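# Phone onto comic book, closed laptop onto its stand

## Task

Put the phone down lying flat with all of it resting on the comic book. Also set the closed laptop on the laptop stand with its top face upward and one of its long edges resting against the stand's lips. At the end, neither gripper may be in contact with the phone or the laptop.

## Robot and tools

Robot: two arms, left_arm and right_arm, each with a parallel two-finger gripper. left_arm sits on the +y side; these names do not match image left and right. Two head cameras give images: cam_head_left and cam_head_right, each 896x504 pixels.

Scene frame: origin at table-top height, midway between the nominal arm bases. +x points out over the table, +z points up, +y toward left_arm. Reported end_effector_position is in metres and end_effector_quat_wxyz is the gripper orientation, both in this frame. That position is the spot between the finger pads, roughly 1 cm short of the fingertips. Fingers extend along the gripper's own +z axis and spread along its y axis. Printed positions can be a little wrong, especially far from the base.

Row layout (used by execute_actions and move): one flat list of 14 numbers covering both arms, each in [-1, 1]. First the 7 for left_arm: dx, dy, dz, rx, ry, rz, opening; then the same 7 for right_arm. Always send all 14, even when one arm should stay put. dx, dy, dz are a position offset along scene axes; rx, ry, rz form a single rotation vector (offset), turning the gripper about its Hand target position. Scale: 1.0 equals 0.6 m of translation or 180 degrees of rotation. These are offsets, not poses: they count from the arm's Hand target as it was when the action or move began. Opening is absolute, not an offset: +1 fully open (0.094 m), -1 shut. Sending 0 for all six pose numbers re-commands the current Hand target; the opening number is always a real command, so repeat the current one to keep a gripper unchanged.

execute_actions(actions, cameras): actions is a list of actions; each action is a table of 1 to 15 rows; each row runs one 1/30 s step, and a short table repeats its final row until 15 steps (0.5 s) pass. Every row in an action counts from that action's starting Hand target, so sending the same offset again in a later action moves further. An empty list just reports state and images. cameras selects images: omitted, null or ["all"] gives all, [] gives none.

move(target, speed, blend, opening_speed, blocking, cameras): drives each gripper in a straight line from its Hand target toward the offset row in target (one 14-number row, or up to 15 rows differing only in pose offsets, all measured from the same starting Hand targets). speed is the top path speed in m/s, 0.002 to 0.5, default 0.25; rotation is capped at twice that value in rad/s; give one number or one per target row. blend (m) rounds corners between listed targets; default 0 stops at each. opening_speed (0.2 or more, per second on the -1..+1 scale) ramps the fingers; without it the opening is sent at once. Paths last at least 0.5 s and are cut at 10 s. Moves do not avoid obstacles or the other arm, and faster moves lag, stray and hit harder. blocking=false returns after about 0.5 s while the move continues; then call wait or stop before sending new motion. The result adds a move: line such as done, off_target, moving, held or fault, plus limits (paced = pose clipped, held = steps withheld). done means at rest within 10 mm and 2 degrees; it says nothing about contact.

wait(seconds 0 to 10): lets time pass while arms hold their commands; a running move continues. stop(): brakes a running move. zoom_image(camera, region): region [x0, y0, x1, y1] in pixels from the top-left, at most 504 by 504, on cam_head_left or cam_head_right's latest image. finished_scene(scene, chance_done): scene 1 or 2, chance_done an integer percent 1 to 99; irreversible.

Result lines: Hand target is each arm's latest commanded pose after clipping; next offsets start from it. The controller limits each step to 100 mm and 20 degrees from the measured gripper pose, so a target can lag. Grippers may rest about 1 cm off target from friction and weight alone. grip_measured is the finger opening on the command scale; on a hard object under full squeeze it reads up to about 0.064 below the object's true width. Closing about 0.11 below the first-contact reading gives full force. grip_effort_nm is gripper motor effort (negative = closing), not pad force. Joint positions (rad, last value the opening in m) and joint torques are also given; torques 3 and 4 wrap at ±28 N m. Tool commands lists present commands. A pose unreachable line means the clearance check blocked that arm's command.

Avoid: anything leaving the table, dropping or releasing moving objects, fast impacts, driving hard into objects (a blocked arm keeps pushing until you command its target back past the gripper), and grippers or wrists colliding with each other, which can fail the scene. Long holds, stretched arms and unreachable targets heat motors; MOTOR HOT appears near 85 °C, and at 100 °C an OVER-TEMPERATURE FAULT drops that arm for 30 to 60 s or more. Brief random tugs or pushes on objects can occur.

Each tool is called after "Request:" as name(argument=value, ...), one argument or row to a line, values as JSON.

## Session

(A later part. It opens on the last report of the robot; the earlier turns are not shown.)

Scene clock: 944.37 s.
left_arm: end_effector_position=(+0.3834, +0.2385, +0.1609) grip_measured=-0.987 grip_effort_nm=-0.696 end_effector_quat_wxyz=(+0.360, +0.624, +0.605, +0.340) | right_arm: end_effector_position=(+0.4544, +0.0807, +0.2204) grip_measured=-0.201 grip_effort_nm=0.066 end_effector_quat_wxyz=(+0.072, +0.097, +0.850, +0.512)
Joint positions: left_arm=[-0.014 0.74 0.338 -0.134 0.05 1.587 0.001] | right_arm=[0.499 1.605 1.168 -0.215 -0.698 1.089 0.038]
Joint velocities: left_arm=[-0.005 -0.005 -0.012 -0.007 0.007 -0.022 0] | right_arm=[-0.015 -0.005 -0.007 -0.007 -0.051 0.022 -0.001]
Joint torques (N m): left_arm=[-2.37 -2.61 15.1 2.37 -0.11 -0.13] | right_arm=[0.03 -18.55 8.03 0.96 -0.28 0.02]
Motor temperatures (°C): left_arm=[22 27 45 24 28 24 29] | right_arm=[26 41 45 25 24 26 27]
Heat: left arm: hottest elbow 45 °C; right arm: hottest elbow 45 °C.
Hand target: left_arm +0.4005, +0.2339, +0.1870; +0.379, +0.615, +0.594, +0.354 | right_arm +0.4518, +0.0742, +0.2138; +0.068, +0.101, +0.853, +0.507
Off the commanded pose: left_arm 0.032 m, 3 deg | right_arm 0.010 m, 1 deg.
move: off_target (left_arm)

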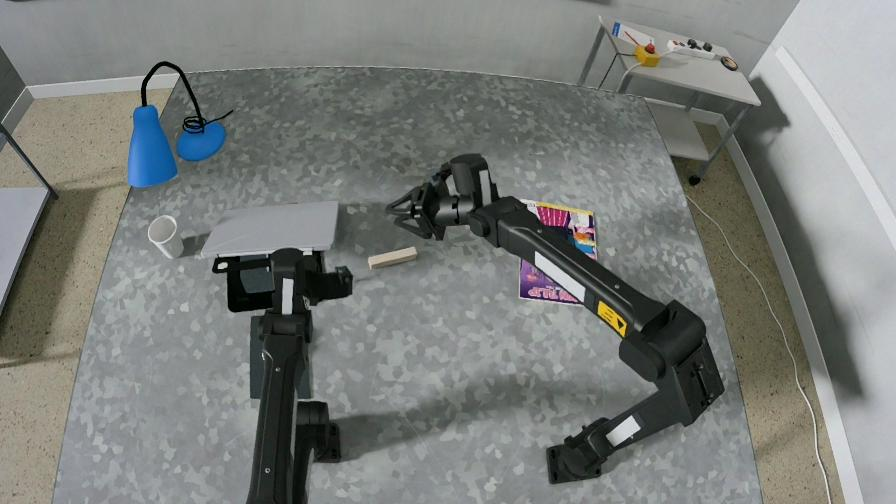

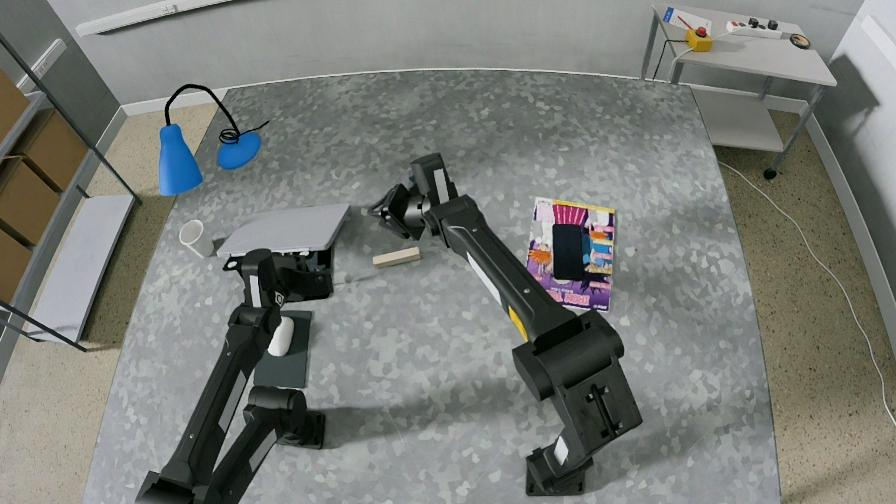

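Request:
move(
  target=[0.05,0.0,0.0,0,0,0,-1,0,0,0,0,0,0,-0.2],
  speed=0.04,
)

Request:
zoom_image(
  camera="cam_head_left",
  region=[200, 190, 370, 310],
)

Request:
zoom_image(
  camera="cam_head_right",
  region=[200, 190, 370, 310],
)

Scene clock: 948.23 s.
left_arm: end_effector_position=(+0.4023, +0.2384, +0.1488) grip_measured=-0.987 grip_effort_nm=-0.691 end_effector_quat_wxyz=(+0.353, +0.628, +0.609, +0.332) | right_arm: end_effector_position=(+0.4544, +0.0807, +0.2204) grip_measured=-0.201 grip_effort_nm=0.066 end_effector_quat_wxyz=(+0.072, +0.097, +0.850, +0.512)
Joint positions: left_arm=[-0.016 0.858 0.361 -0.062 0.049 1.586 0.001] | right_arm=[0.499 1.605 1.168 -0.215 -0.698 1.089 0.038]
Joint velocities: left_arm=[0.005 0.005 0.002 0.002 -0.007 -0.081 0] | right_arm=[-0.015 -0.005 -0.007 0.002 0.066 0.066 0]
Joint torques (N m): left_arm=[-2.78 -4.01 17.11 2.18 -0.08 -0.21] | right_arm=[0.03 -18.55 8.05 0.99 -0.28 0.02]
Motor temperatures (°C): left_arm=[22 27 46 24 28 24 29] | right_arm=[26 41 45 25 24 26 27]
Heat: left arm: hottest elbow 46 °C; right arm: hottest elbow 45 °C.
Hand target: left_arm +0.4304, +0.2336, +0.1870; +0.379, +0.615, +0.594, +0.354 | right_arm +0.4518, +0.0742, +0.2138; +0.068, +0.101, +0.853, +0.507
Off the commanded pose: left_arm 0.048 m, 4 deg | right_arm 0.010 m, 1 deg.
move: off_target (left_arm)

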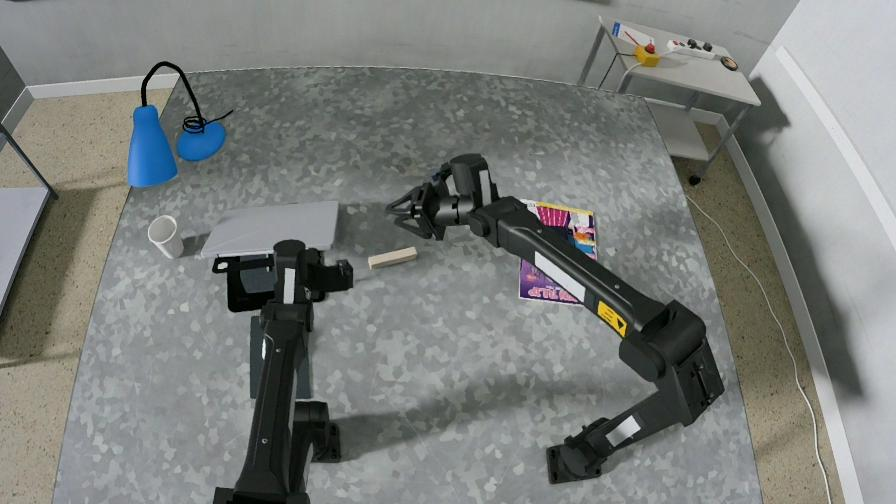

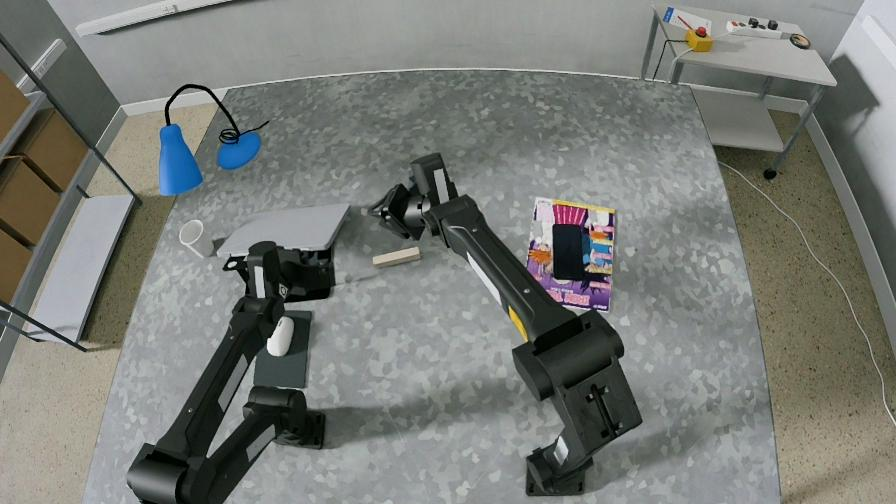

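Scaled by 2.965.

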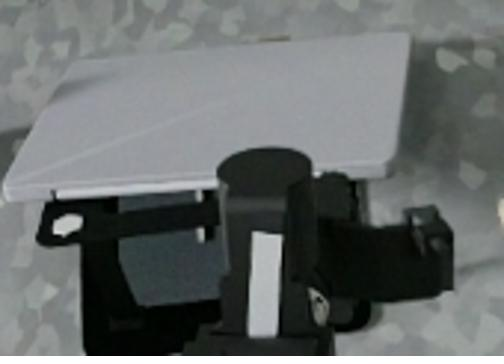

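Scaled by 2.965.

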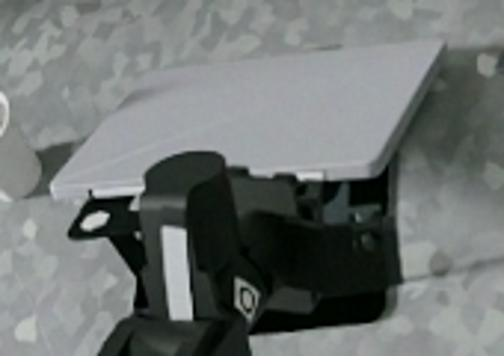

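Request:
move(
  target=[
    [-0.12,0.0,0.08,0,0,0,-1,0,0,0,0,0,0,-0.2],
    [-0.12,0,0.11,0,0,0,-1,0,0,0,0,0,0,-0.2],
  ],
  speed=0.1,
  cameras=[],
)

Request:
move(
  target=[0.07,0.0,-0.06,0,0,0,-1,0,0,0,0,0,0,-0.2],
  speed=0.06,
)

Request:
zoom_image(
  camera="cam_head_left",
  region=[200, 190, 370, 310],
)

Request:
zoom_image(
  camera="cam_head_right",
  region=[200, 190, 370, 310],
)

Scene clock: 952.97 s.
left_arm: end_effector_position=(+0.3480, +0.2377, +0.2065) grip_measured=-0.987 grip_effort_nm=-0.696 end_effector_quat_wxyz=(+0.353, +0.627, +0.609, +0.333) | right_arm: end_effector_position=(+0.4544, +0.0807, +0.2204) grip_measured=-0.201 grip_effort_nm=0.066 end_effector_quat_wxyz=(+0.072, +0.097, +0.850, +0.512)
Joint positions: left_arm=[-0.016 0.521 0.413 -0.45 0.049 1.586 0.001] | right_arm=[0.499 1.605 1.168 -0.215 -0.698 1.089 0.038]
Joint velocities: left_arm=[0.005 -0.005 0.007 -0.002 -0.007 -0.066 0.001] | right_arm=[-0.005 -0.005 0.012 0.007 -0.037 -0.037 0]
Joint torques (N m): left_arm=[-1.67 -2.2 18.55 1.39 -0.01 -0.1] | right_arm=[0.03 -18.67 8.03 0.95 -0.29 0.02]
Motor temperatures (°C): left_arm=[22 27 46 24 28 24 29] | right_arm=[26 41 45 25 24 26 27]
Heat: left arm: hottest elbow 46 °C; right arm: hottest elbow 45 °C.
Hand target: left_arm +0.3597, +0.2340, +0.2531; +0.379, +0.615, +0.594, +0.353 | right_arm +0.4518, +0.0742, +0.2138; +0.068, +0.101, +0.853, +0.507
Off the commanded pose: left_arm 0.048 m, 4 deg | right_arm 0.010 m, 1 deg.
move: off_target (left_arm)
No camera images: "cameras" was empty.

Scene clock: 954.57 s.
left_arm: end_effector_position=(+0.3873, +0.2382, +0.1936) grip_measured=-0.987 grip_effort_nm=-0.696 end_effector_quat_wxyz=(+0.362, +0.623, +0.604, +0.341) | right_arm: end_effector_position=(+0.4544, +0.0807, +0.2204) grip_measured=-0.201 grip_effort_nm=0.066 end_effector_quat_wxyz=(+0.072, +0.097, +0.850, +0.512)
Joint positions: left_arm=[-0.016 0.702 0.413 -0.241 0.049 1.586 0.001] | right_arm=[0.499 1.605 1.168 -0.215 -0.698 1.089 0.038]
Joint velocities: left_arm=[-0.005 -0.005 0.007 0.002 -0.081 0.051 0] | right_arm=[0.015 0.005 -0.002 -0.007 -0.022 -0.022 -0.001]
Joint torques (N m): left_arm=[-2.37 -2.2 14.82 2.45 -0.1 -0.13] | right_arm=[0.03 -18.67 8.03 0.96 -0.29 0.02]
Motor temperatures (°C): left_arm=[22 27 46 24 28 24 29] | right_arm=[26 41 45 25 24 26 27]
Heat: left arm: hottest elbow 46 °C; right arm: hottest elbow 45 °C.
Hand target: left_arm +0.4010, +0.2337, +0.2169; +0.379, +0.615, +0.594, +0.353 | right_arm +0.4518, +0.0742, +0.2138; +0.068, +0.101, +0.853, +0.507
Off the commanded pose: left_arm 0.028 m, 3 deg | right_arm 0.010 m, 1 deg.
move: off_target (left_arm)

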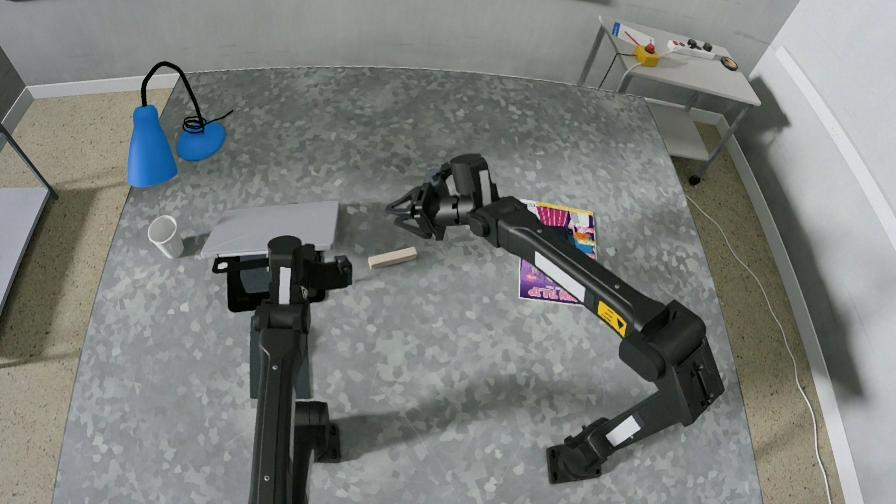

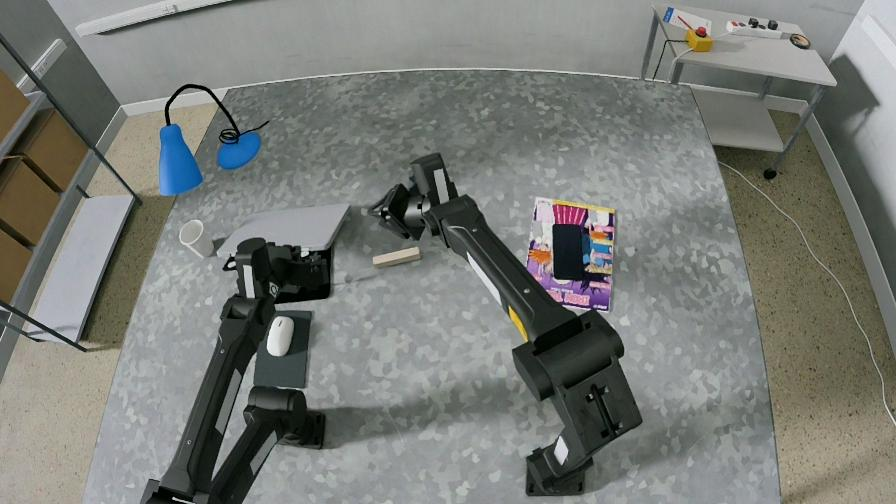

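Scaled by 2.965.

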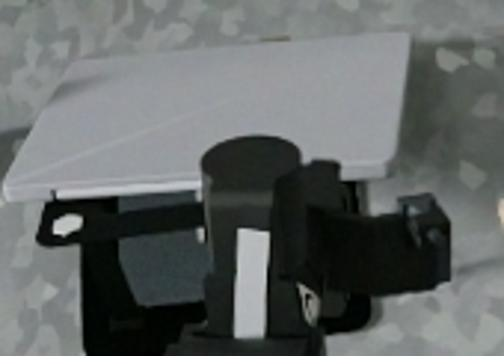

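Scaled by 2.965.

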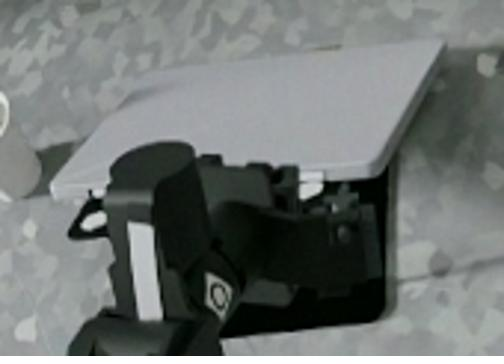

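Request:
move(
  target=[-0.075,0.0,-0.05,0,0,0,-1,0,0,0,0,0,0,-0.2],
  speed=0.06,
  cameras=[],
)

Scene clock: 963.03 s.
left_arm: end_effector_position=(+0.3593, +0.2379, +0.1907) grip_measured=-0.987 grip_effort_nm=-0.691 end_effector_quat_wxyz=(+0.378, +0.613, +0.594, +0.358) | right_arm: end_effector_position=(+0.4544, +0.0807, +0.2204) grip_measured=-0.201 grip_effort_nm=0.061 end_effector_quat_wxyz=(+0.072, +0.097, +0.850, +0.512)
Joint positions: left_arm=[-0.016 0.555 0.332 -0.254 0.049 1.586 0.001] | right_arm=[0.499 1.605 1.168 -0.215 -0.698 1.089 0.038]
Joint velocities: left_arm=[0.005 -0.015 -0.012 0.012 0.051 -0.066 -0.001] | right_arm=[-0.015 0.015 -0.007 0.012 -0.037 -0.022 -0.001]
Joint torques (N m): left_arm=[-2.14 -3.25 10.65 1.58 -0.01 -0.12] | right_arm=[0.09 -18.67 8.05 0.98 -0.29 0.02]
Motor temperatures (°C): left_arm=[22 27 46 24 28 24 29] | right_arm=[26 41 45 25 24 26 27]
Heat: left arm: hottest elbow 46 °C; right arm: hottest elbow 45 °C.
Hand target: left_arm +0.3559, +0.2345, +0.1872; +0.379, +0.615, +0.594, +0.354 | right_arm +0.4518, +0.0742, +0.2138; +0.068, +0.101, +0.853, +0.507
Off the commanded pose: left_arm 0.007 m, 1 deg | right_arm 0.010 m, 1 deg.
move: done
No camera images: "cameras" was empty.

Request:
move(
  target=[0.065,0.0,-0.005,0,0,0,-1,0,0,0,0,0,0,-0.2],
  speed=0.04,
)

Request:
zoom_image(
  camera="cam_head_left",
  region=[200, 190, 370, 310],
)

Request:
zoom_image(
  camera="cam_head_right",
  region=[200, 190, 370, 310],
)

Scene clock: 967.53 s.
left_arm: end_effector_position=(+0.3808, +0.2381, +0.1630) grip_measured=-0.987 grip_effort_nm=-0.691 end_effector_quat_wxyz=(+0.363, +0.622, +0.603, +0.342) | right_arm: end_effector_position=(+0.4544, +0.0807, +0.2204) grip_measured=-0.201 grip_effort_nm=0.066 end_effector_quat_wxyz=(+0.072, +0.097, +0.850, +0.512)
Joint positions: left_arm=[-0.016 0.721 0.332 -0.138 0.049 1.586 0.001] | right_arm=[0.499 1.605 1.168 -0.215 -0.698 1.089 0.038]
Joint velocities: left_arm=[-0.024 -0.015 -0.002 0.002 0.051 0.007 0] | right_arm=[-0.005 0.005 -0.002 -0.007 0.022 -0.037 0]
Joint torques (N m): left_arm=[-2.61 -2.61 14.3 2.44 -0.05 -0.16] | right_arm=[0.09 -18.55 8.05 0.96 -0.29 0.02]
Motor temperatures (°C): left_arm=[22 27 46 24 28 24 29] | right_arm=[26 41 45 25 24 26 27]
Heat: left arm: hottest elbow 46 °C; right arm: hottest elbow 45 °C.
Hand target: left_arm +0.3946, +0.2340, +0.1841; +0.379, +0.615, +0.594, +0.354 | right_arm +0.4518, +0.0742, +0.2138; +0.068, +0.101, +0.853, +0.507
Off the commanded pose: left_arm 0.026 m, 3 deg | right_arm 0.010 m, 1 deg.
move: off_target (left_arm)

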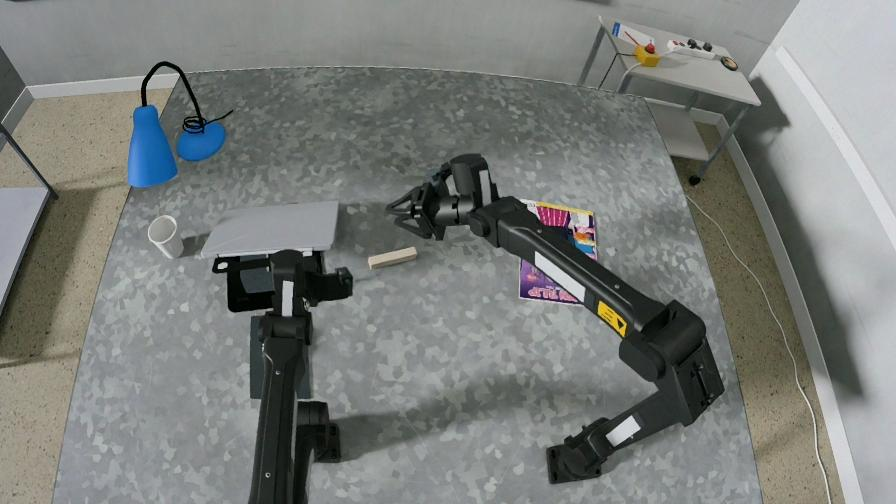

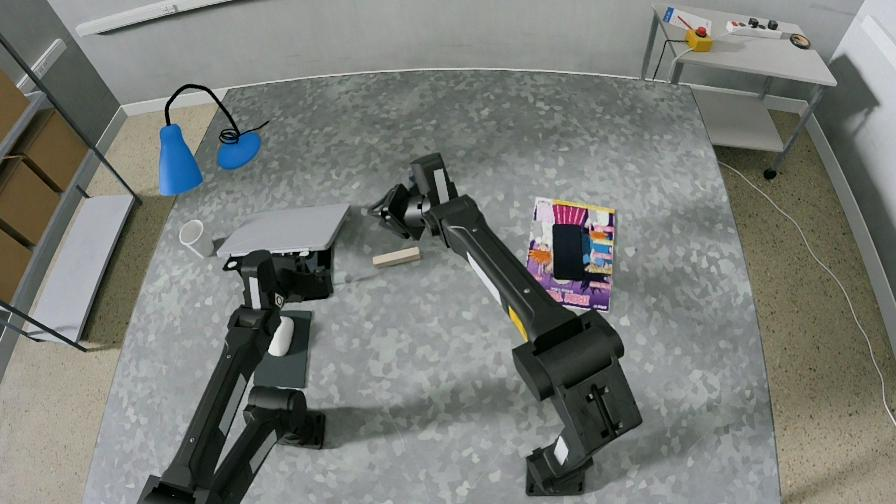

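Scaled by 2.965.

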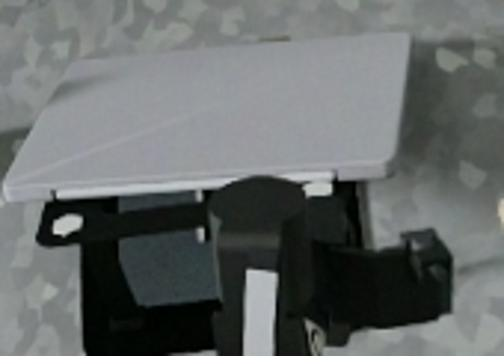

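Scaled by 2.965.

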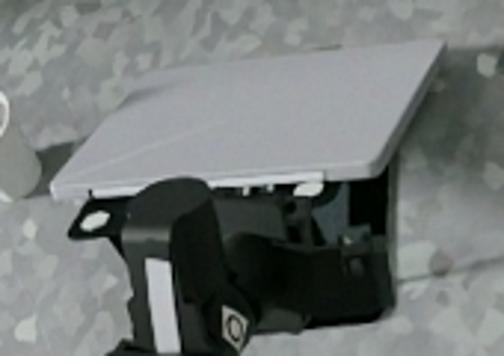

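Request:
move(
  target=[
    [-0.06,0.0,0.1,0,0,0,-1,0,0,0,0,0,0,-0.2],
    [-0.06,0.0,0.03,0,0,0,-1,0,0,0,0,0,0,-0.2],
  ],
  speed=0.1,
  cameras=[],
)

Scene clock: 972.03 s.
left_arm: end_effector_position=(+0.3580, +0.2379, +0.2089) grip_measured=-0.987 grip_effort_nm=-0.691 end_effector_quat_wxyz=(+0.377, +0.614, +0.594, +0.358) | right_arm: end_effector_position=(+0.4544, +0.0807, +0.2204) grip_measured=-0.201 grip_effort_nm=0.061 end_effector_quat_wxyz=(+0.072, +0.097, +0.850, +0.512)
Joint positions: left_arm=[-0.016 0.532 0.377 -0.324 0.049 1.586 0.001] | right_arm=[0.499 1.605 1.168 -0.215 -0.698 1.089 0.038]
Joint velocities: left_arm=[-0.005 -0.005 -0.007 -0.002 -0.022 0.051 0.001] | right_arm=[0.005 -0.024 0.007 -0.002 -0.037 0.037 -0.001]
Joint torques (N m): left_arm=[-2.43 -0.79 10.26 2.33 -0.01 -0.14] | right_arm=[-0.03 -18.73 8.03 0.98 -0.29 0.02]
Motor temperatures (°C): left_arm=[22 27 46 24 28 24 29] | right_arm=[26 41 45 25 24 26 27]
Heat: left arm: hottest elbow 46 °C; right arm: hottest elbow 45 °C.
Hand target: left_arm +0.3591, +0.2344, +0.2022; +0.379, +0.615, +0.594, +0.354 | right_arm +0.4518, +0.0742, +0.2138; +0.068, +0.101, +0.853, +0.507
Off the commanded pose: left_arm 0.008 m, 1 deg | right_arm 0.010 m, 1 deg.
move: done
No camera images: "cameras" was empty.

Request:
move(
  target=[0.08,0.0,-0.02,0,0,0,-1,0,0,0,0,0,0,-0.2],
  speed=0.04,
)

Request:
zoom_image(
  camera="cam_head_left",
  region=[200, 190, 370, 310],
)

Request:
zoom_image(
  camera="cam_head_right",
  region=[200, 190, 370, 310],
)

Scene clock: 977.07 s.
left_arm: end_effector_position=(+0.3963, +0.2383, +0.1753) grip_measured=-0.987 grip_effort_nm=-0.691 end_effector_quat_wxyz=(+0.366, +0.620, +0.601, +0.346) | right_arm: end_effector_position=(+0.4544, +0.0807, +0.2204) grip_measured=-0.201 grip_effort_nm=0.066 end_effector_quat_wxyz=(+0.072, +0.097, +0.850, +0.512)
Joint positions: left_arm=[-0.016 0.769 0.377 -0.124 0.049 1.586 0.001] | right_arm=[0.499 1.605 1.168 -0.215 -0.698 1.089 0.038]
Joint velocities: left_arm=[0.005 -0.005 -0.012 0.002 -0.066 0.022 0] | right_arm=[0.005 -0.005 -0.007 -0.002 -0.081 0.007 -0.001]
Joint torques (N m): left_arm=[-2.26 -2.78 13.19 2.55 -0.09 -0.13] | right_arm=[0.09 -18.61 8.03 0.96 -0.28 0.01]
Motor temperatures (°C): left_arm=[22 27 46 24 28 24 29] | right_arm=[26 41 45 25 24 26 27]
Heat: left arm: hottest elbow 46 °C; right arm: hottest elbow 45 °C.
Hand target: left_arm +0.4066, +0.2338, +0.1901; +0.379, +0.615, +0.594, +0.354 | right_arm +0.4518, +0.0742, +0.2138; +0.068, +0.101, +0.853, +0.507
Off the commanded pose: left_arm 0.019 m, 2 deg | right_arm 0.010 m, 1 deg.
move: off_target (left_arm)

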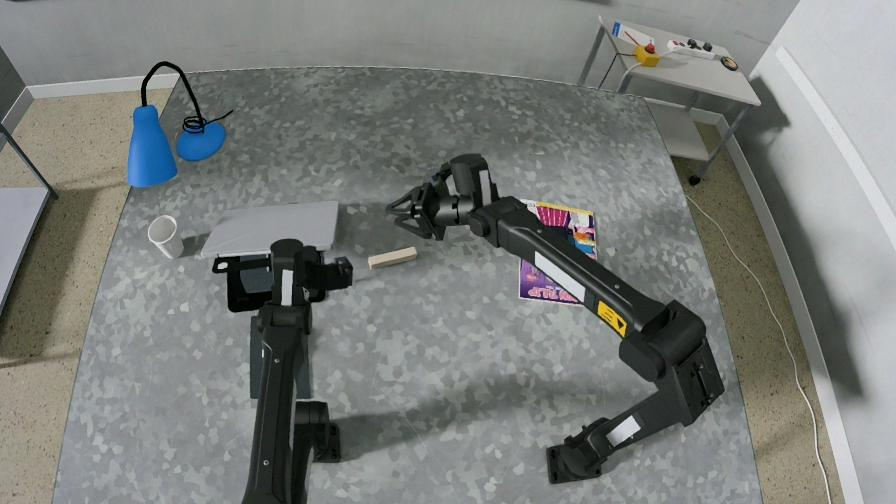

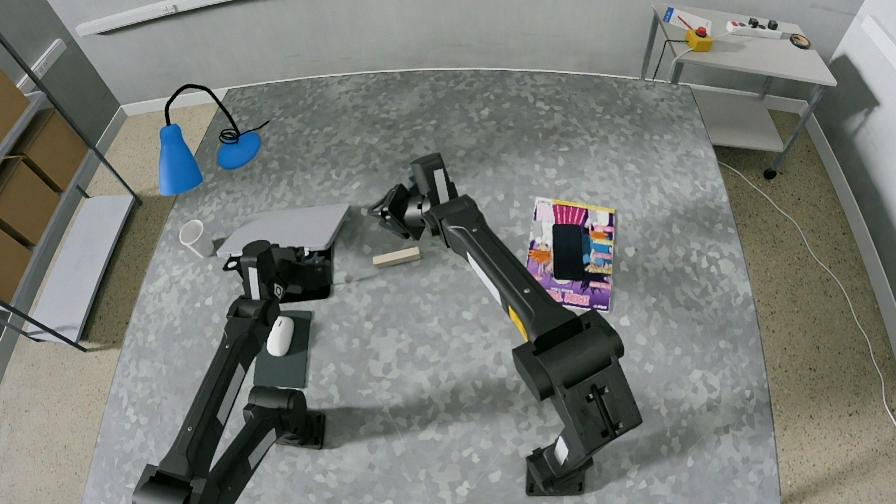

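Scaled by 2.965.

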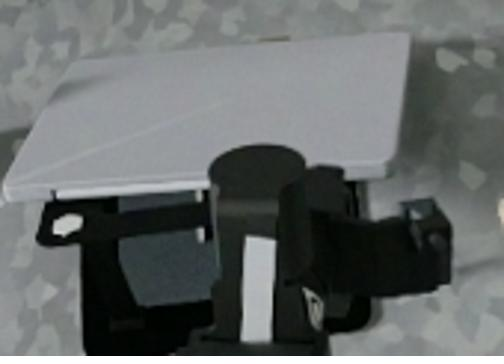

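Scaled by 2.965.

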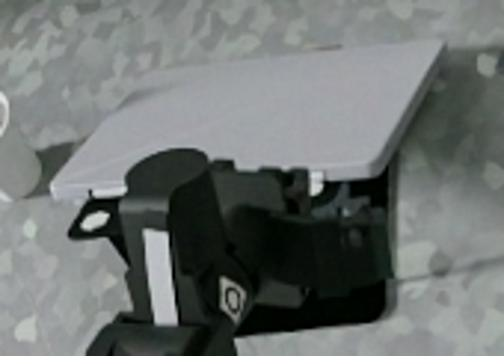

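Request:
move(
  target=[0.05,0.0,0.0,0,0,0,-1,0,0,0,0,0,0,-0.2],
  speed=0.04,
)

Request:
zoom_image(
  camera="cam_head_left",
  region=[200, 190, 370, 310],
)

Request:
zoom_image(
  camera="cam_head_right",
  region=[200, 190, 370, 310],
)

Scene clock: 980.50 s.
left_arm: end_effector_position=(+0.4077, +0.2384, +0.1506) grip_measured=-0.987 grip_effort_nm=-0.696 end_effector_quat_wxyz=(+0.352, +0.628, +0.610, +0.331) | right_arm: end_effector_position=(+0.4544, +0.0807, +0.2204) grip_measured=-0.201 grip_effort_nm=0.066 end_effector_quat_wxyz=(+0.072, +0.097, +0.850, +0.512)
Joint positions: left_arm=[-0.016 0.878 0.377 -0.062 0.049 1.586 0.001] | right_arm=[0.499 1.605 1.168 -0.215 -0.698 1.089 0.038]
Joint velocities: left_arm=[-0.005 -0.015 -0.002 0.002 -0.007 -0.037 0] | right_arm=[-0.015 -0.005 0.002 0.002 -0.007 -0.11 0]
Joint torques (N m): left_arm=[-2.55 -3.37 17.13 2.52 -0.05 -0.14] | right_arm=[0.09 -18.61 8.02 0.96 -0.29 0.02]
Motor temperatures (°C): left_arm=[22 27 46 24 28 24 29] | right_arm=[26 41 45 25 24 26 26]
Heat: left arm: hottest elbow 46 °C; right arm: hottest elbow 45 °C.
Hand target: left_arm +0.4364, +0.2334, +0.1899; +0.379, +0.615, +0.594, +0.353 | right_arm +0.4518, +0.0742, +0.2138; +0.068, +0.101, +0.853, +0.507
Off the commanded pose: left_arm 0.049 m, 5 deg | right_arm 0.010 m, 1 deg.
move: off_target (left_arm)

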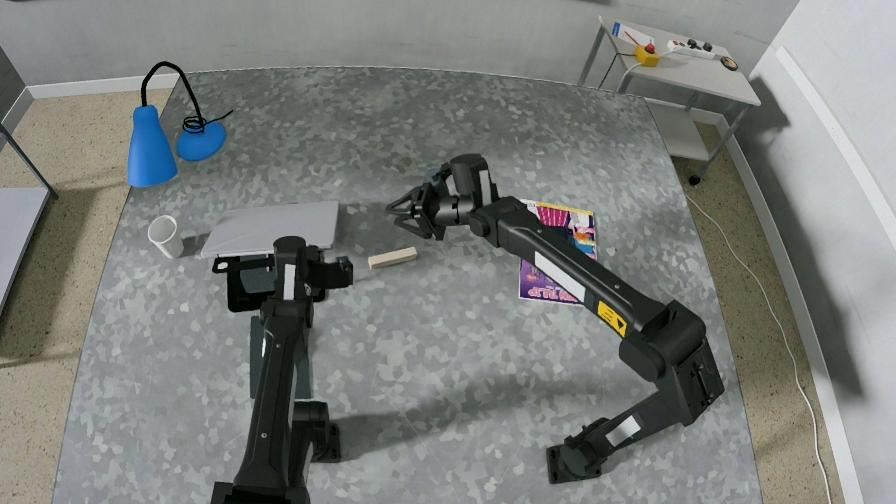

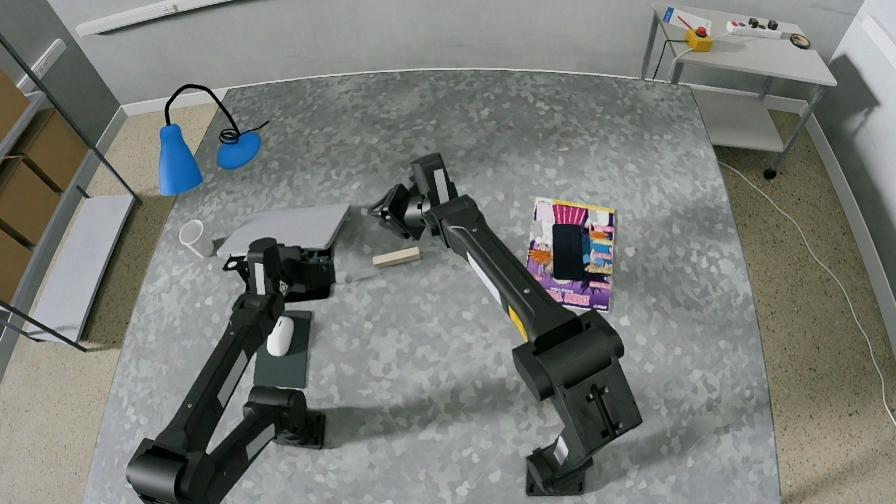

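Scaled by 2.965.

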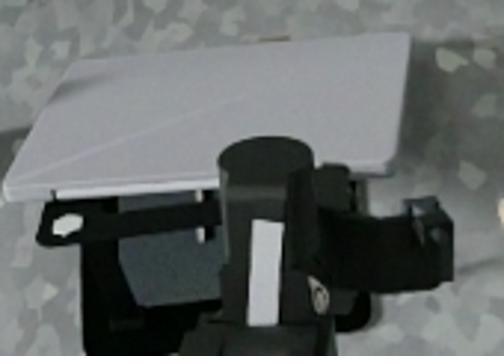

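Scaled by 2.965.

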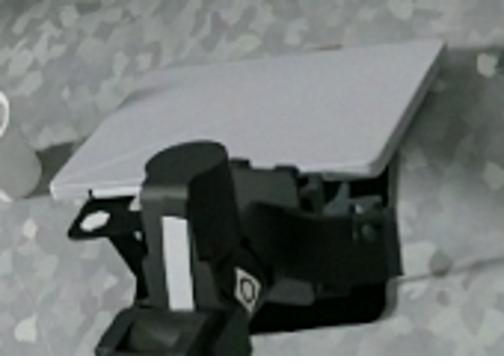

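Request:
move(
  target=[
    [-0.10,0.0,0.06,0,0,0,-1,0,0,0,0,0,0,-0.2],
    [-0.2,-0.02,0.18,0,0,0,-1,0,0,0,0,0,0,-0.2],
  ],
  speed=0.15,
  cameras=[],
)

Request:
move(
  target=[0.0,-0.02,0.05,-0.262,0.280,0.455,-1,0,0,0,0,0,0,-0.2],
  speed=0.3,
)

Scene clock: 993.17 s.
left_arm: end_effector_position=(+0.3147, +0.2264, +0.2508) grip_measured=-0.987 grip_effort_nm=-0.696 end_effector_quat_wxyz=(+0.351, +0.629, +0.608, +0.334) | right_arm: end_effector_position=(+0.4544, +0.0807, +0.2204) grip_measured=-0.201 grip_effort_nm=0.071 end_effector_quat_wxyz=(+0.072, +0.097, +0.850, +0.512)
Joint positions: left_arm=[-0.099 0.38 0.505 -0.685 -0.024 1.548 0.001] | right_arm=[0.499 1.605 1.168 -0.215 -0.698 1.089 0.038]
Joint velocities: left_arm=[0.005 -0.015 0.007 -0.002 0.022 -0.037 0] | right_arm=[-0.005 0.015 0.012 0.002 0.022 0.007 -0.001]
Joint torques (N m): left_arm=[-2.2 -0.5 18.85 1.26 -0.11 -0.13] | right_arm=[-0.03 -18.61 8.05 0.95 -0.29 0.01]
Motor temperatures (°C): left_arm=[22 27 47 24 28 24 29] | right_arm=[26 41 45 25 24 26 26]
Heat: left arm: hottest elbow 47 °C; right arm: hottest elbow 45 °C.
Hand target: left_arm +0.3184, +0.2222, +0.2983; +0.379, +0.615, +0.594, +0.354 | right_arm +0.4518, +0.0742, +0.2138; +0.068, +0.101, +0.853, +0.507
Off the commanded pose: left_arm 0.047 m, 5 deg | right_arm 0.010 m, 1 deg.
move: off_target (left_arm)
No camera images: "cameras" was empty.

Scene clock: 997.23 s.
left_arm: end_effector_position=(+0.3063, +0.2081, +0.3002) grip_measured=-0.987 grip_effort_nm=-0.681 end_effector_quat_wxyz=(+0.022, +0.012, +1.000, +0.007) | right_arm: end_effector_position=(+0.4544, +0.0807, +0.2204) grip_measured=-0.201 grip_effort_nm=0.066 end_effector_quat_wxyz=(+0.072, +0.097, +0.850, +0.512)
Joint positions: left_arm=[-0.165 1.036 1.18 -1.672 -0.02 -0.111 0.001] | right_arm=[0.499 1.605 1.168 -0.215 -0.698 1.089 0.038]
Joint velocities: left_arm=[-0.015 0.005 0.002 0.012 -0.022 -0.095 0.001] | right_arm=[0.015 -0.015 -0.017 -0.002 0.037 -0.022 -0.001]
Joint torques (N m): left_arm=[0.44 -7.24 16.57 -0.03 0.11 -0.11] | right_arm=[0.03 -18.61 8.05 0.98 -0.29 0.02]
Motor temperatures (°C): left_arm=[22 27 47 24 28 24 29] | right_arm=[26 41 45 25 24 26 26]
Heat: left arm: hottest elbow 47 °C; right arm: hottest elbow 45 °C.
Hand target: left_arm +0.3193, +0.2098, +0.3270; +0.002, -0.001, +1.000, +0.008 | right_arm +0.4518, +0.0742, +0.2138; +0.068, +0.101, +0.853, +0.507
Off the commanded pose: left_arm 0.031 m, 3 deg | right_arm 0.010 m, 1 deg.
joint sent to its limit (left arm) — joint 4 (wrist pitch), lower limit. The joint targets are off in orientation, not in position.
move: off_target (left_arm)

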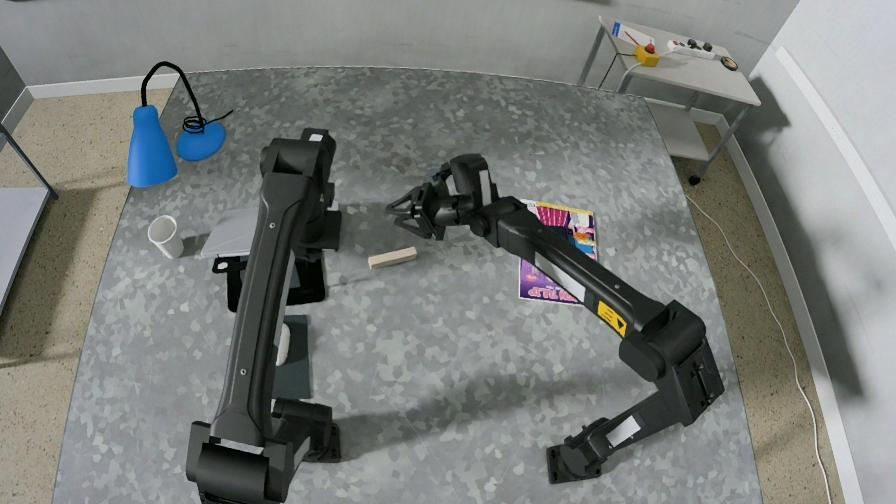

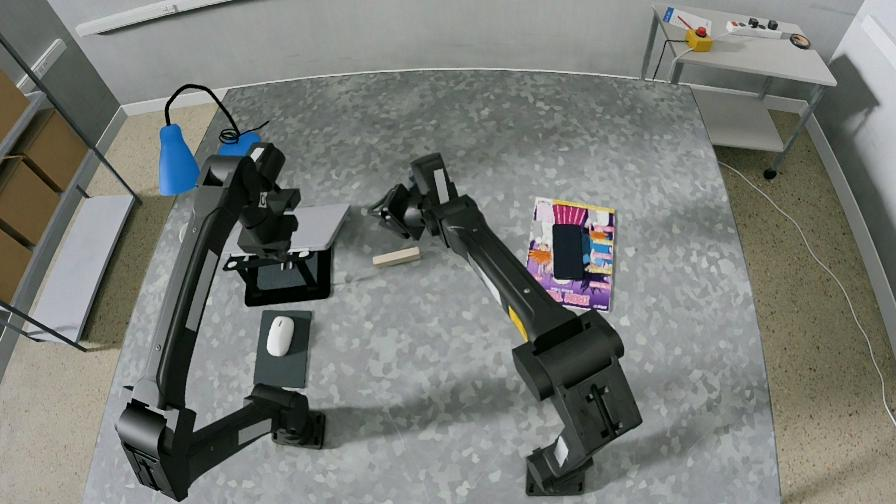

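Request:
move(
  target=[
    [0.04,-0.017,-0.18,0,0,0,-1,0,0,0,0,0,0,-0.2],
    [0.04,-0.017,-0.3,0,0,0,-1,0,0,0,0,0,0,-0.2],
  ],
  speed=0.12,
)

Request:
zoom_image(
  camera="cam_head_right",
  region=[200, 190, 370, 310],
)

Scene clock: 1004.23 s.
left_arm: end_effector_position=(+0.3408, +0.2027, +0.1521) grip_measured=-0.987 grip_effort_nm=-0.686 end_effector_quat_wxyz=(+0.004, -0.002, +1.000, +0.009) | right_arm: end_effector_position=(+0.4544, +0.0807, +0.2204) grip_measured=-0.201 grip_effort_nm=0.071 end_effector_quat_wxyz=(+0.072, +0.097, +0.850, +0.512)
Joint positions: left_arm=[-0.167 1.188 0.898 -1.275 -0.02 -0.141 0.001] | right_arm=[0.499 1.605 1.168 -0.215 -0.698 1.089 0.038]
Joint velocities: left_arm=[0.005 -0.015 -0.002 -0.007 0.037 -0.007 0] | right_arm=[-0.005 -0.005 -0.007 0.002 0.022 -0.051 -0.001]
Joint torques (N m): left_arm=[-1.96 -7.41 9.11 0.8 0.1 -0.08] | right_arm=[-0.03 -18.61 8.02 0.96 -0.28 0.03]
Motor temperatures (°C): left_arm=[22 27 47 24 28 24 29] | right_arm=[26 41 45 25 24 26 26]
Heat: left arm: hottest elbow 47 °C; right arm: hottest elbow 45 °C.
Hand target: left_arm +0.3406, +0.1982, +0.1468; +0.002, +0.000, +1.000, +0.008 | right_arm +0.4518, +0.0742, +0.2138; +0.068, +0.101, +0.853, +0.507
Off the commanded pose: left_arm 0.006 m, 0 deg | right_arm 0.010 m, 1 deg.
move: done

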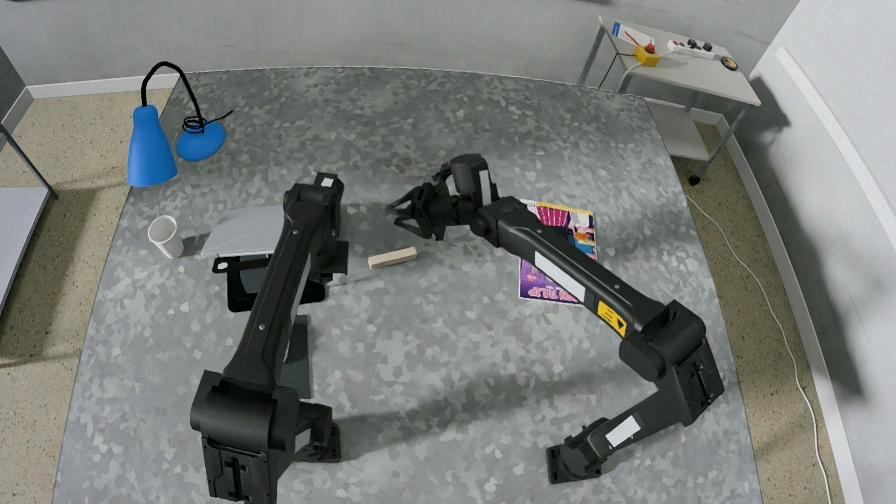

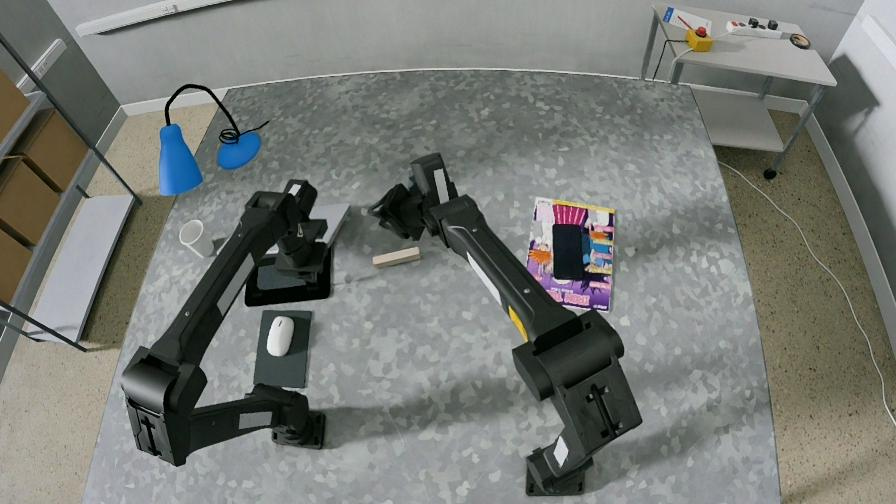

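Scaled by 2.965.

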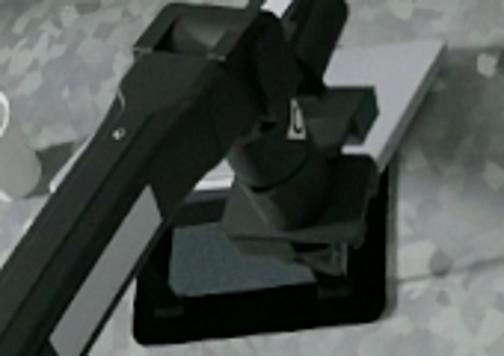

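Request:
move(
  target=[0.07,0,0.005,0,0,0,-1,0,0,0,0,0,0,-0.2],
  speed=0.04,
)

Request:
zoom_image(
  camera="cam_head_left",
  region=[200, 190, 370, 310],
)

Request:
zoom_image(
  camera="cam_head_right",
  region=[200, 190, 370, 310],
)

Scene clock: 1009.00 s.
left_arm: end_effector_position=(+0.3547, +0.2008, +0.1314) grip_measured=-0.987 grip_effort_nm=-0.686 end_effector_quat_wxyz=(-0.028, -0.001, +1.000, +0.014) | right_arm: end_effector_position=(+0.4544, +0.0807, +0.2204) grip_measured=-0.201 grip_effort_nm=0.066 end_effector_quat_wxyz=(+0.072, +0.097, +0.850, +0.512)
Joint positions: left_arm=[-0.167 1.292 0.926 -1.265 -0.02 -0.141 0.001] | right_arm=[0.499 1.605 1.168 -0.215 -0.698 1.089 0.038]
Joint velocities: left_arm=[-0.005 0.015 0.002 0.012 0.051 0.037 -0.001] | right_arm=[-0.005 -0.005 -0.012 -0.002 -0.081 0.037 -0.001]
Joint torques (N m): left_arm=[-1.44 -8.88 15.27 0.5 0.03 0.09] | right_arm=[0.03 -18.67 8.03 0.95 -0.29 0.03]
Motor temperatures (°C): left_arm=[22 27 47 24 28 24 29] | right_arm=[26 41 45 25 24 25 26]
Heat: left arm: hottest elbow 47 °C; right arm: hottest elbow 45 °C.
Hand target: left_arm +0.3826, +0.1977, +0.1496; +0.002, +0.000, +1.000, +0.008 | right_arm +0.4518, +0.0742, +0.2138; +0.068, +0.101, +0.853, +0.507
Off the commanded pose: left_arm 0.034 m, 4 deg | right_arm 0.010 m, 1 deg.
move: off_target (left_arm)

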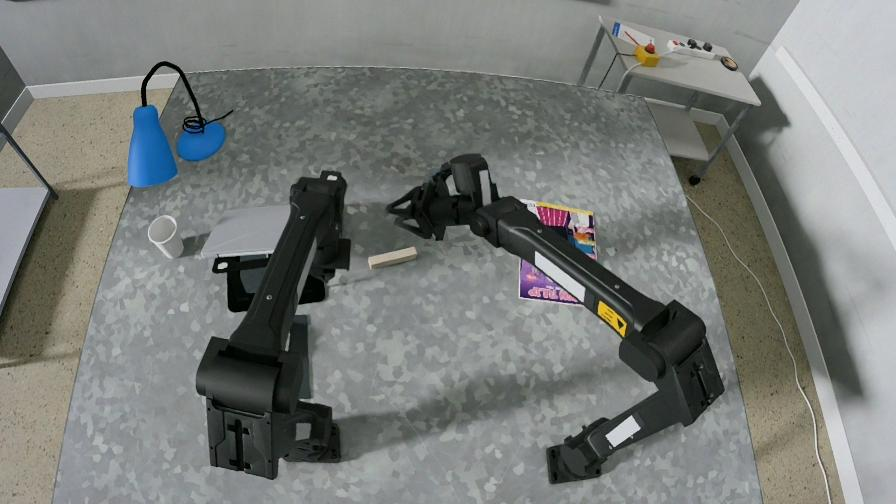

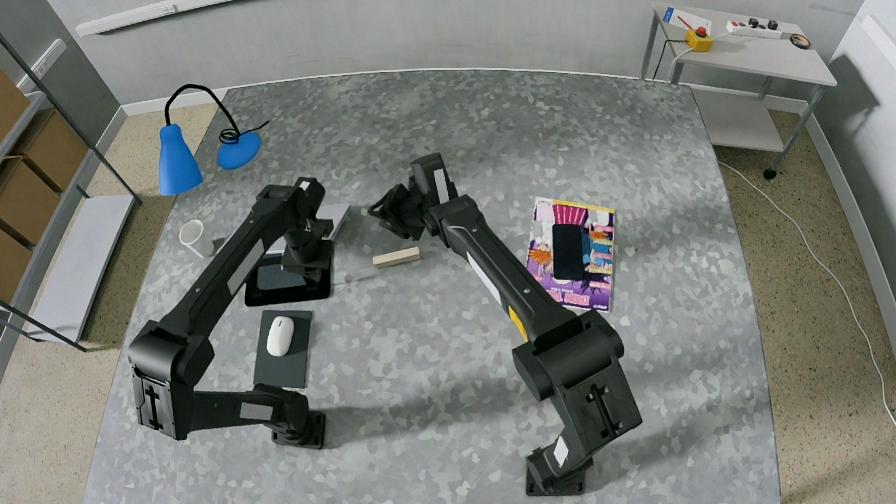

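Scaled by 2.965.

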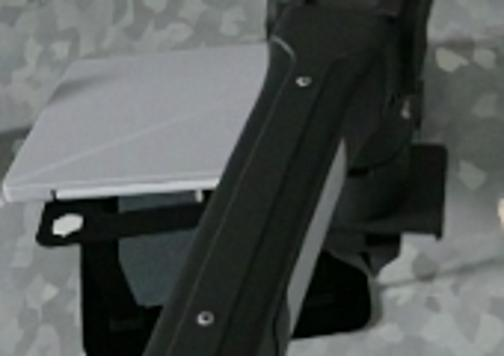

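Scaled by 2.965.

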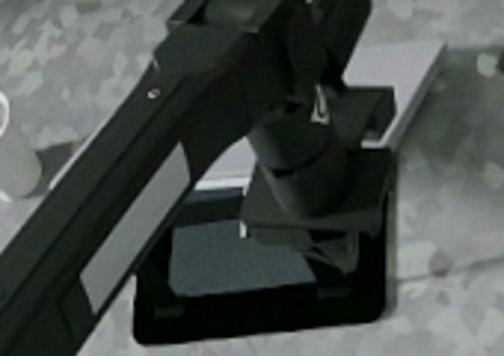

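Request:
move(
  target=[
    [-0.03,0,0.06,0,0,0,-1,0,0,0,0,0,0,-0.2],
    [0.035,0,0.05,0,0,0,-1,0,0,0,0,0,0,-0.2],
  ],
  speed=0.05,
)

Request:
zoom_image(
  camera="cam_head_left",
  region=[200, 190, 370, 310],
)

Request:
zoom_image(
  camera="cam_head_right",
  region=[200, 190, 370, 310],
)

Scene clock: 1014.97 s.
left_arm: end_effector_position=(+0.3763, +0.1978, +0.1596) grip_measured=-0.987 grip_effort_nm=-0.686 end_effector_quat_wxyz=(-0.030, +0.001, +0.999, +0.014) | right_arm: end_effector_position=(+0.4544, +0.0807, +0.2204) grip_measured=-0.201 grip_effort_nm=0.066 end_effector_quat_wxyz=(+0.072, +0.097, +0.850, +0.512)
Joint positions: left_arm=[-0.167 1.327 1.036 -1.343 -0.02 -0.137 0.001] | right_arm=[0.499 1.605 1.168 -0.215 -0.698 1.089 0.038]
Joint velocities: left_arm=[0.005 -0.005 -0.002 -0.002 -0.022 -0.081 0.002] | right_arm=[-0.005 -0.005 0.002 0.002 0.051 0.037 -0.001]
Joint torques (N m): left_arm=[-0.15 -10.17 15.97 0.53 0.04 0.13] | right_arm=[0.03 -18.61 8.02 0.96 -0.29 0.03]
Motor temperatures (°C): left_arm=[22 27 47 24 28 24 29] | right_arm=[26 41 44 25 24 25 26]
Heat: left arm: hottest elbow 47 °C; right arm: hottest elbow 44 °C.
Hand target: left_arm +0.4040, +0.1976, +0.1794; +0.002, +0.000, +1.000, +0.008 | right_arm +0.4518, +0.0742, +0.2138; +0.068, +0.101, +0.853, +0.507
Off the commanded pose: left_arm 0.034 m, 4 deg | right_arm 0.010 m, 1 deg.
move: off_target (left_arm)

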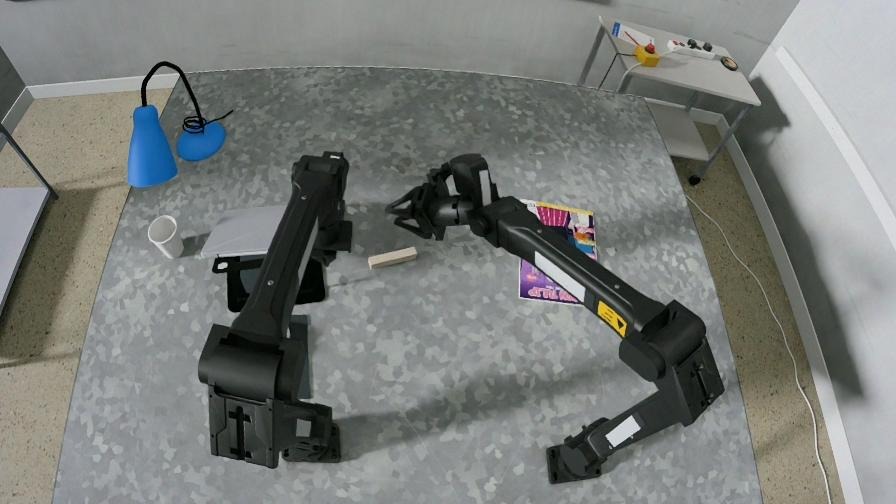

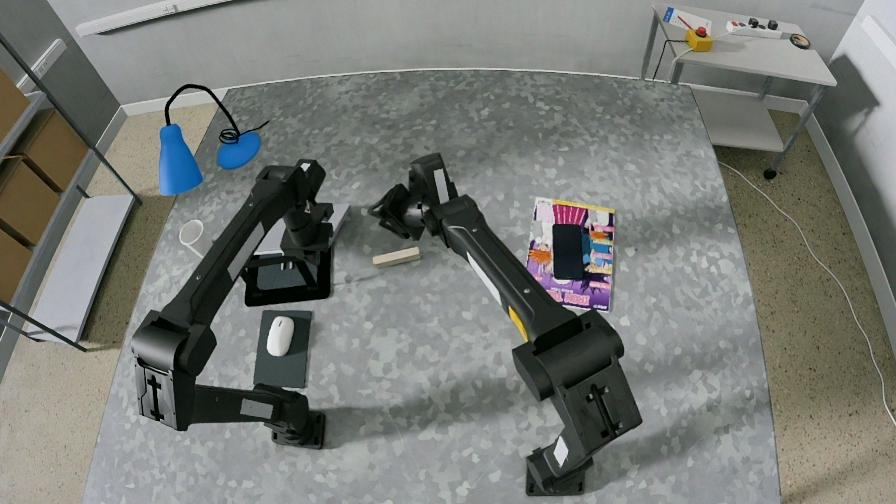

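Scaled by 2.965.

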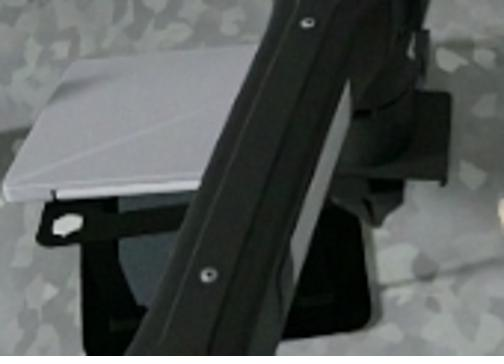

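Scaled by 2.965.

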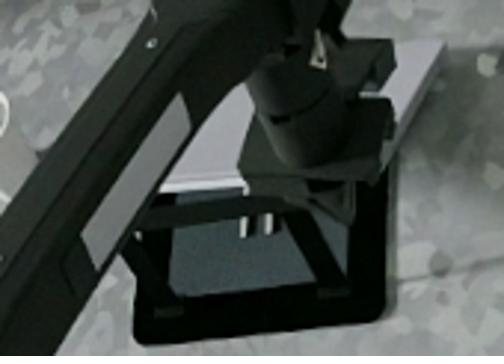

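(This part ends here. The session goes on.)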